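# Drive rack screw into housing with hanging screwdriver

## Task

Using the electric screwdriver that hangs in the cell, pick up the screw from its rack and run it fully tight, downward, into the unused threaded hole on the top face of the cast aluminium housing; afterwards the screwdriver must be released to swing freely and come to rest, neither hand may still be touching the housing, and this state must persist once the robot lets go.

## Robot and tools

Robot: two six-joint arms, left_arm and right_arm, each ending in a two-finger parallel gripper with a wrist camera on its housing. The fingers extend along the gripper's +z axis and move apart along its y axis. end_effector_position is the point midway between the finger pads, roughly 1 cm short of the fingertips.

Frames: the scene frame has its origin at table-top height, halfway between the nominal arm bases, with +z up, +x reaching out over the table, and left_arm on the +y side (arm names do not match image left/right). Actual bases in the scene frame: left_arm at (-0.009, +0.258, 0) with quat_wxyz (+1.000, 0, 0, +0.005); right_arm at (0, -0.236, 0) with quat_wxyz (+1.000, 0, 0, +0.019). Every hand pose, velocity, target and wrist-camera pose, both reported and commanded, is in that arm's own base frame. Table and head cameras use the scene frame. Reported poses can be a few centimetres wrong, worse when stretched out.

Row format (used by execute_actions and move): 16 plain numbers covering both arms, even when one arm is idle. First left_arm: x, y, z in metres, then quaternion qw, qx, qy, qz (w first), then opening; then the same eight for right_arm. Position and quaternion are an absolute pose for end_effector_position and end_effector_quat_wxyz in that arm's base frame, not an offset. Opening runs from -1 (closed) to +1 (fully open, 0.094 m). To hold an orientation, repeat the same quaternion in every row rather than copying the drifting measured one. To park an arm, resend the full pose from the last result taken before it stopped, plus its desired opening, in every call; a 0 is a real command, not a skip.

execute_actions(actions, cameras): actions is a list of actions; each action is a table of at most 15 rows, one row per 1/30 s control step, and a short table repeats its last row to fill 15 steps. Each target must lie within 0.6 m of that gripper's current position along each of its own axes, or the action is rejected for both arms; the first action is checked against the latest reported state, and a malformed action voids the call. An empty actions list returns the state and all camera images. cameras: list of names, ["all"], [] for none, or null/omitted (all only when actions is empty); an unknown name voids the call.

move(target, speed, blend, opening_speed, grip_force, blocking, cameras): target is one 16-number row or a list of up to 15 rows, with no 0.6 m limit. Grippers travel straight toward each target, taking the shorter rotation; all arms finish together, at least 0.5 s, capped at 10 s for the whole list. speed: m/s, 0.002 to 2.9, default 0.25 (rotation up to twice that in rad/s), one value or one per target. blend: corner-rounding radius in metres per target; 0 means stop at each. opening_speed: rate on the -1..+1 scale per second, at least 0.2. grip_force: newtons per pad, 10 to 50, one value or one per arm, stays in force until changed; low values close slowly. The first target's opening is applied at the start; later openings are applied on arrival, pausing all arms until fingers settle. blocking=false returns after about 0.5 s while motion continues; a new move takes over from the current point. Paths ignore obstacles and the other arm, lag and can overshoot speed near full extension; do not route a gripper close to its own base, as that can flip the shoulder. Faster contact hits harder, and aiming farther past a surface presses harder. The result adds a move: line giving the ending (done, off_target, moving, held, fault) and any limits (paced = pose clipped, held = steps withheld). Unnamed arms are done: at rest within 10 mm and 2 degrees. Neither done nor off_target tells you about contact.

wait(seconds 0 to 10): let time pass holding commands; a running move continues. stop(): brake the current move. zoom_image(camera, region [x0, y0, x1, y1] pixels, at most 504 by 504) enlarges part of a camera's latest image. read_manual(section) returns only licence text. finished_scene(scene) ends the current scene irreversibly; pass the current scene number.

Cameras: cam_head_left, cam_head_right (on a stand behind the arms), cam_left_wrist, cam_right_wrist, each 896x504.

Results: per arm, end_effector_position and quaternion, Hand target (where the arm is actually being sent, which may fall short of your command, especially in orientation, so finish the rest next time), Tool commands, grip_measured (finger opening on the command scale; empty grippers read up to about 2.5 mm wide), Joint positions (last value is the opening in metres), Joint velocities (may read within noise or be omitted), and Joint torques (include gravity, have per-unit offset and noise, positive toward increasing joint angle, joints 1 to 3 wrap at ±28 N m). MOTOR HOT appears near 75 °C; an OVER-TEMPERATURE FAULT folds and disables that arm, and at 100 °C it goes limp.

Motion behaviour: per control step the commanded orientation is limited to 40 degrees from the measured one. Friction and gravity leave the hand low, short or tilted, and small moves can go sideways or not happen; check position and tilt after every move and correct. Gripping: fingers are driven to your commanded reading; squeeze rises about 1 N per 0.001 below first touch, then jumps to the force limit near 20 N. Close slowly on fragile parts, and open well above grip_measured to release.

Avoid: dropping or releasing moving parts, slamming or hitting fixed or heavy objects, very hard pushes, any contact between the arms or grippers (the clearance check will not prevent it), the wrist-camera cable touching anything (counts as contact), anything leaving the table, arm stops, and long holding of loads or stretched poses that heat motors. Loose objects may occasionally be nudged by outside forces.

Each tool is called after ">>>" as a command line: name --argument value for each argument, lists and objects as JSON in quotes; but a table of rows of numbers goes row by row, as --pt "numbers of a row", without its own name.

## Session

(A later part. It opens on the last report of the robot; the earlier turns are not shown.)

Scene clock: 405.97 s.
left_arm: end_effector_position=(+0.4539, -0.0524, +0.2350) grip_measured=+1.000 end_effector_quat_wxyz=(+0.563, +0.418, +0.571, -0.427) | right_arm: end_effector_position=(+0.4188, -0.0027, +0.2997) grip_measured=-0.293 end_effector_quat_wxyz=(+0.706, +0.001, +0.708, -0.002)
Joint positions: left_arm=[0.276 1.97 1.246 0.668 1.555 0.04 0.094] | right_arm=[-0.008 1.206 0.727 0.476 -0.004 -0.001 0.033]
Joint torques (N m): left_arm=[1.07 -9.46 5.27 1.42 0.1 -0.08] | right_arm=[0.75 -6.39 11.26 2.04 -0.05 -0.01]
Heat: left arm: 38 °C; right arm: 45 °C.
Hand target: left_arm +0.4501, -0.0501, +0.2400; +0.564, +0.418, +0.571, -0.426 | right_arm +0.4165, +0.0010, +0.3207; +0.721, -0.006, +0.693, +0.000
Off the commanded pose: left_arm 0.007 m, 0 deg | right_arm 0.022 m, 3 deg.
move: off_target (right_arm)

Good. Open slowly.

>>> move --target '[0.45,-0.05,0.24,0.564,0.418,0.571,-0.426,1,0.417,0.001,0.3225,0.721,-0.006,0.693,0,1]' --speed 0.05 --opening_speed 0.4

>>> move --target '[0.36,0.05,0.24,0.564,0.418,0.571,-0.426,1,0.27,0.001,0.31,0.714,-0.003,0.70,0,1]' --speed 0.08

>>> wait --seconds 5 --cameras '["all"]'

>>> wait --seconds 1 --cameras '["cam_right_wrist"]'

Scene clock: 413.63 s.
left_arm: end_effector_position=(+0.4539, -0.0524, +0.2350) grip_measured=+1.000 end_effector_quat_wxyz=(+0.563, +0.417, +0.571, -0.427) | right_arm: end_effector_position=(+0.4188, -0.0027, +0.2982) grip_measured=+0.997 end_effector_quat_wxyz=(+0.704, +0.001, +0.710, -0.002)
Joint positions: left_arm=[0.276 1.97 1.246 0.668 1.555 0.039 0.094] | right_arm=[-0.008 1.206 0.727 0.47 -0.004 -0.001 0.094]
Joint torques (N m): left_arm=[1.06 -9.43 5.23 1.43 0.11 -0.07] | right_arm=[0.79 -6.71 11.67 2.04 -0.04 -0.02]
Heat: left arm: 38 °C; right arm: 45 °C.
Hand target: left_arm +0.4501, -0.0501, +0.2400; +0.564, +0.418, +0.571, -0.426 | right_arm +0.4163, +0.0009, +0.3222; +0.721, -0.006, +0.693, +0.000
Off the commanded pose: left_arm 0.007 m, 0 deg | right_arm 0.025 m, 3 deg.
move: off_target (right_arm)

Scene clock: 416.23 s.
left_arm: end_effector_position=(+0.3654, +0.0510, +0.2309) grip_measured=+1.000 end_effector_quat_wxyz=(+0.622, +0.298, +0.642, -0.335) | right_arm: end_effector_position=(+0.2706, -0.0003, +0.3164) grip_measured=+0.997 end_effector_quat_wxyz=(+0.719, -0.001, +0.695, +0.000)
Joint positions: left_arm=[0.63 1.636 0.829 0.668 1.559 0.08 0.094] | right_arm=[-0.004 0.456 0.533 -0.044 -0.004 -0.001 0.094]
Joint torques (N m): left_arm=[0.77 -8.02 5.24 1.56 0.13 0.08] | right_arm=[0.83 0.7 6.78 2.01 0.02 0.03]
Heat: left arm: 38 °C; right arm: 46 °C.
Hand target: left_arm +0.3606, +0.0494, +0.2398; +0.629, +0.312, +0.635, -0.322 | right_arm +0.2701, +0.0010, +0.3101; +0.714, -0.003, +0.700, +0.000
Off the commanded pose: left_arm 0.011 m, 20 deg | right_arm 0.007 m, 1 deg.
joint sent to its limit (left arm) — joint 5 (wrist yaw), upper limit. The joint targets are off in orientation, not in position.
move: off_target (left_arm)

Scene clock: 421.23 s.
left_arm: end_effector_position=(+0.3654, +0.0510, +0.2309) grip_measured=+1.000 end_effector_quat_wxyz=(+0.622, +0.298, +0.642, -0.335) | right_arm: end_effector_position=(+0.2706, -0.0003, +0.3163) grip_measured=+0.997 end_effector_quat_wxyz=(+0.718, -0.001, +0.696, +0.000)
Joint positions: left_arm=[0.63 1.636 0.829 0.668 1.559 0.08 0.094] | right_arm=[-0.004 0.456 0.533 -0.044 -0.004 -0.001 0.094]
Joint torques (N m): left_arm=[0.75 -8.02 5.23 1.57 0.14 0.06] | right_arm=[0.77 0.68 6.87 2 0.03 0.03]
Heat: left arm: 38 °C; right arm: 46 °C.
Hand target: left_arm +0.3606, +0.0494, +0.2398; +0.629, +0.312, +0.635, -0.322 | right_arm +0.2701, +0.0010, +0.3101; +0.714, -0.003, +0.700, +0.000
Tool commands: left_gripper/opening=+1.0 right_gripper/opening=+1.0
Off the commanded pose: left_arm 0.011 m, 20 deg | right_arm 0.007 m, 1 deg.
wait: 5.00 s; at rest by 0.17 s

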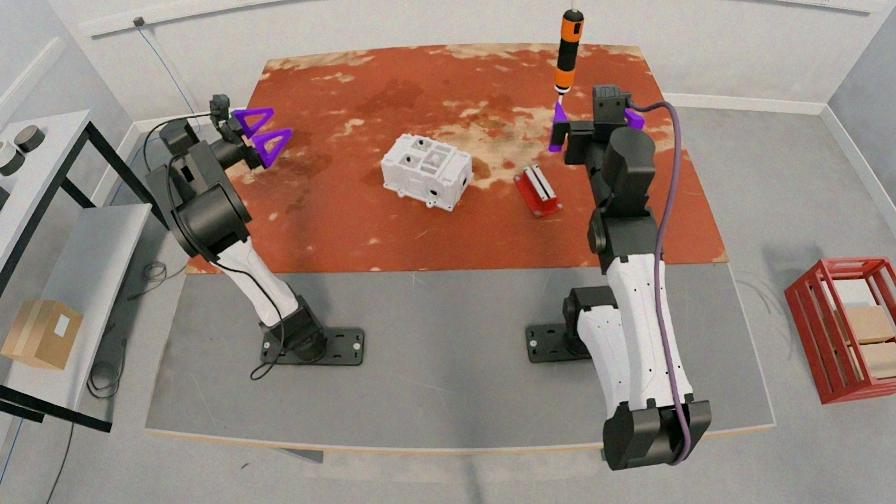

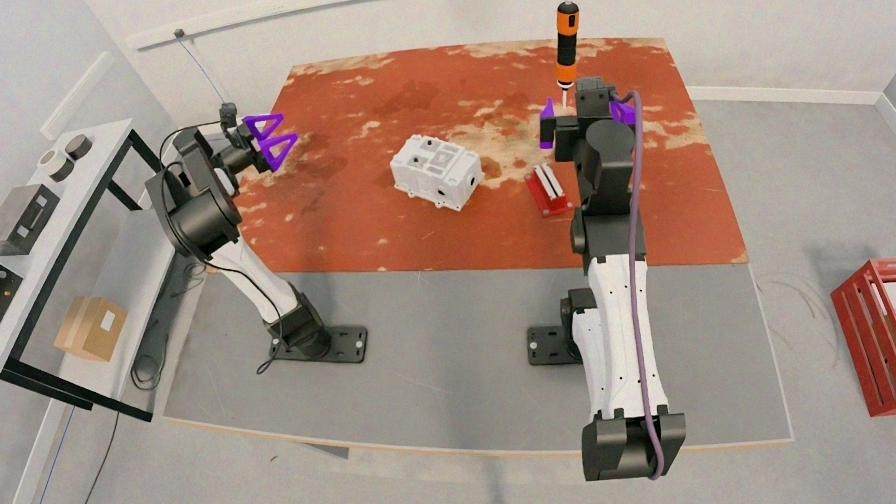

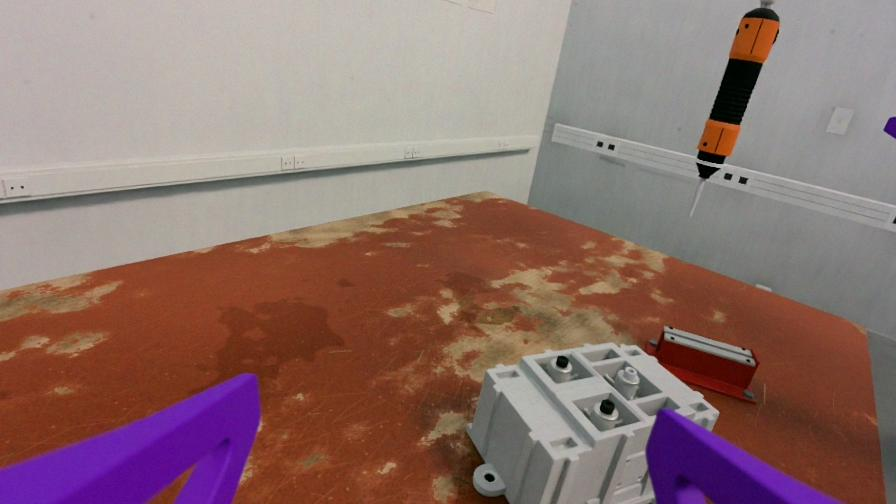

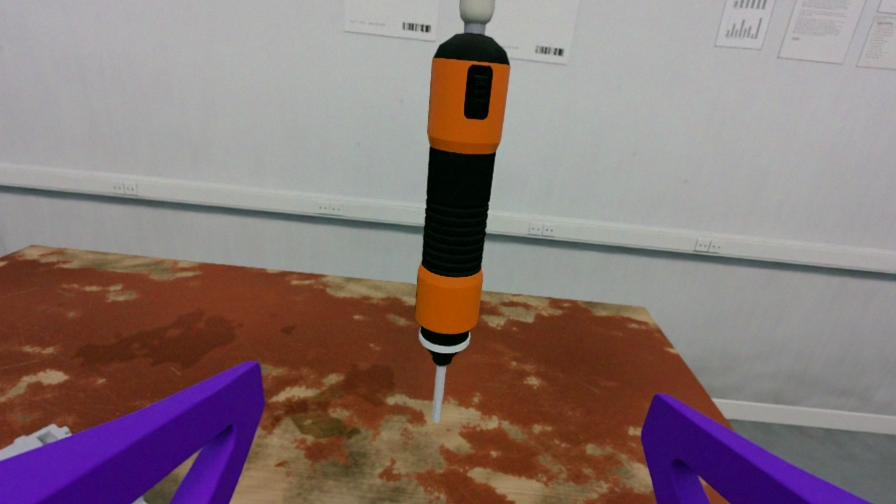

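Scene clock: 422.23 s.
left_arm: end_effector_position=(+0.3654, +0.0510, +0.2309) grip_measured=+1.000 end_effector_quat_wxyz=(+0.622, +0.298, +0.642, -0.335) | right_arm: end_effector_position=(+0.2706, -0.0003, +0.3163) grip_measured=+0.997 end_effector_quat_wxyz=(+0.718, -0.001, +0.696, +0.000)
Joint positions: left_arm=[0.63 1.636 0.829 0.668 1.559 0.08 0.094] | right_arm=[-0.004 0.456 0.533 -0.044 -0.004 -0.001 0.094]
Joint torques (N m): left_arm=[0.77 -8.01 5.26 1.57 0.14 0.07] | right_arm=[0.85 0.76 6.87 2.02 0.03 0.02]
Heat: left arm: 38 °C; right arm: 46 °C.
Hand target: left_arm +0.3606, +0.0494, +0.2398; +0.629, +0.312, +0.635, -0.322 | right_arm +0.2701, +0.0010, +0.3101; +0.714, -0.003, +0.700, +0.000
Tool commands: left_gripper/opening=+1.0 right_gripper/opening=+1.0
Off the commanded pose: left_arm 0.011 m, 20 deg | right_arm 0.007 m, 1 deg.
wait: 1.00 s; at rest by 0.17 s
Images, in order (width x height): cam_right_wrist 896x504.

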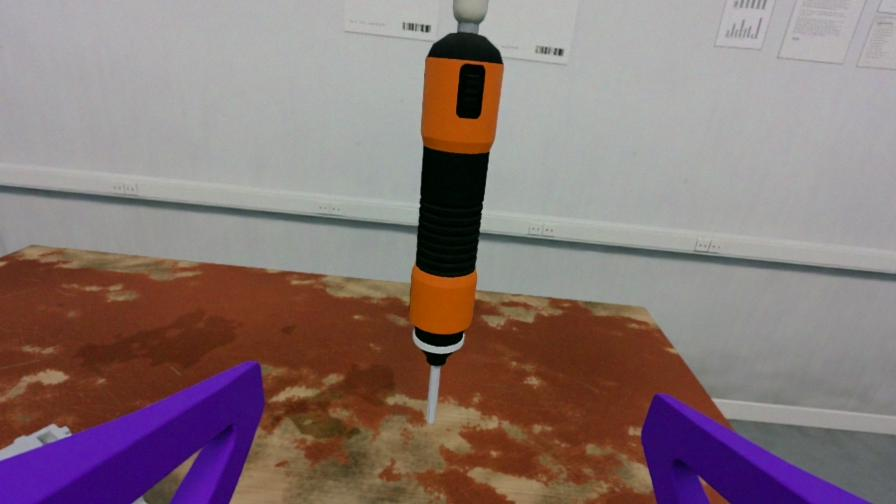

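Swinging slightly; let it settle.

>>> wait --seconds 10

>>> wait --seconds 10 --cameras '["cam_right_wrist"]'

>>> wait --seconds 0.6 --cameras '["cam_right_wrist"]'

Scene clock: 436.10 s.
left_arm: end_effector_position=(+0.3654, +0.0510, +0.2309) grip_measured=+1.000 end_effector_quat_wxyz=(+0.622, +0.298, +0.642, -0.335) | right_arm: end_effector_position=(+0.2706, -0.0003, +0.3163) grip_measured=+0.997 end_effector_quat_wxyz=(+0.718, -0.001, +0.696, +0.000)
Joint positions: left_arm=[0.63 1.636 0.829 0.668 1.559 0.08 0.094] | right_arm=[-0.004 0.456 0.533 -0.044 -0.004 -0.001 0.094]
Joint torques (N m): left_arm=[0.81 -7.99 5.23 1.56 0.14 0.06] | right_arm=[0.75 0.73 6.84 2.03 0.01 0.01]
Heat: left arm: 39 °C; right arm: 45 °C.
Hand target: left_arm +0.3606, +0.0494, +0.2398; +0.629, +0.312, +0.635, -0.322 | right_arm +0.2701, +0.0010, +0.3101; +0.714, -0.003, +0.700, +0.000
Tool commands: left_gripper/opening=+1.0 right_gripper/opening=+1.0
Off the commanded pose: left_arm 0.011 m, 20 deg | right_arm 0.007 m, 1 deg.
wait: 10.00 s; at rest from the start

Scene clock: 446.10 s.
left_arm: end_effector_position=(+0.3654, +0.0510, +0.2309) grip_measured=+1.000 end_effector_quat_wxyz=(+0.622, +0.298, +0.642, -0.335) | right_arm: end_effector_position=(+0.2706, -0.0003, +0.3163) grip_measured=+0.997 end_effector_quat_wxyz=(+0.718, -0.001, +0.696, +0.000)
Joint positions: left_arm=[0.63 1.636 0.829 0.668 1.559 0.08 0.094] | right_arm=[-0.004 0.456 0.533 -0.044 -0.004 -0.001 0.094]
Joint torques (N m): left_arm=[0.73 -7.98 5.23 1.55 0.13 0.07] | right_arm=[0.76 0.8 6.87 2.01 0.01 0.03]
Heat: left arm: 39 °C; right arm: 46 °C.
Hand target: left_arm +0.3606, +0.0494, +0.2398; +0.629, +0.312, +0.635, -0.322 | right_arm +0.2701, +0.0010, +0.3101; +0.714, -0.003, +0.700, +0.000
Tool commands: left_gripper/opening=+1.0 right_gripper/opening=+1.0
Off the commanded pose: left_arm 0.011 m, 20 deg | right_arm 0.007 m, 1 deg.
wait: 10.00 s; at rest by 0.17 s
Images, in order (width x height): cam_right_wrist 896x504.

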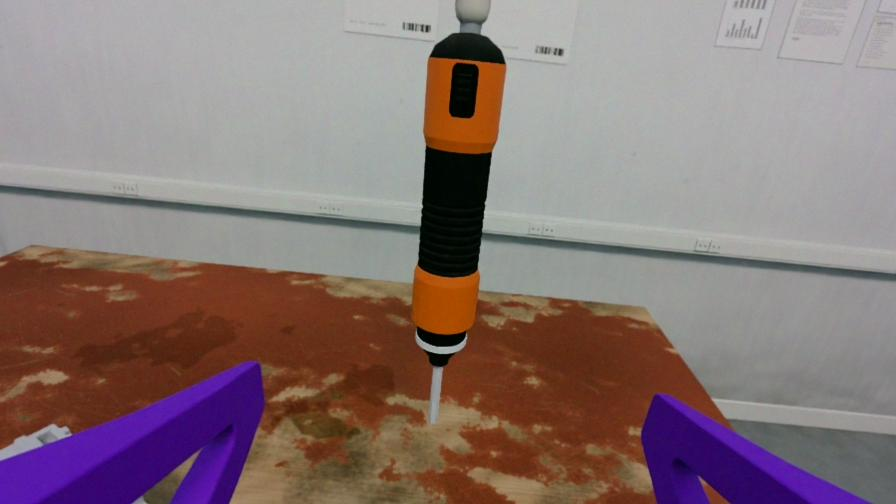

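Scene clock: 446.70 s.
left_arm: end_effector_position=(+0.3654, +0.0510, +0.2309) grip_measured=+1.000 end_effector_quat_wxyz=(+0.622, +0.298, +0.642, -0.335) | right_arm: end_effector_position=(+0.2706, -0.0003, +0.3163) grip_measured=+0.997 end_effector_quat_wxyz=(+0.718, -0.001, +0.696, +0.000)
Joint positions: left_arm=[0.63 1.636 0.829 0.668 1.559 0.08 0.094] | right_arm=[-0.004 0.456 0.533 -0.044 -0.004 -0.001 0.094]
Joint torques (N m): left_arm=[0.79 -8.02 5.24 1.56 0.14 0.06] | right_arm=[0.72 0.81 6.89 2.01 0.04 0.04]
Heat: left arm: 39 °C; right arm: 46 °C.
Hand target: left_arm +0.3606, +0.0494, +0.2398; +0.629, +0.312, +0.635, -0.322 | right_arm +0.2701, +0.0010, +0.3101; +0.714, -0.003, +0.700, +0.000
Tool commands: left_gripper/opening=+1.0 right_gripper/opening=+1.0
Off the commanded pose: left_arm 0.011 m, 20 deg | right_arm 0.007 m, 1 deg.
wait: 0.60 s; at rest by 0.17 s
Images, in order (width x height): cam_right_wrist 896x504.

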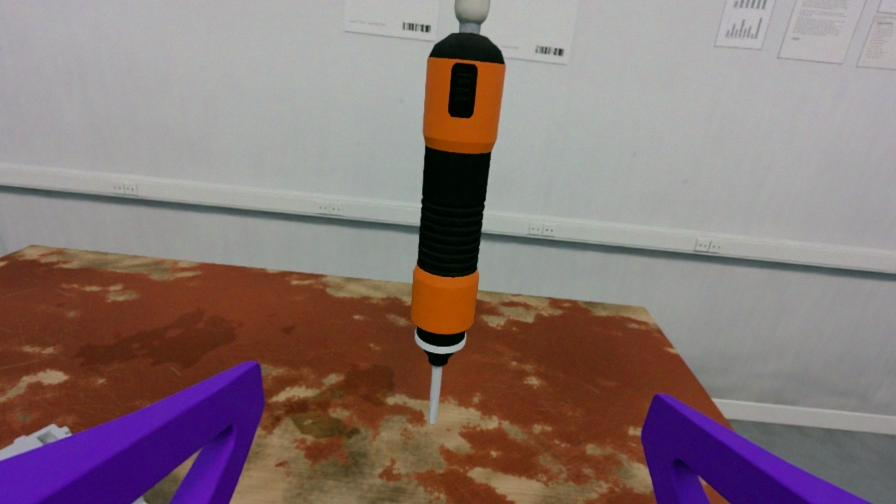

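Still.

>>> finished_scene --scene 2

The scene is finished: the task was done.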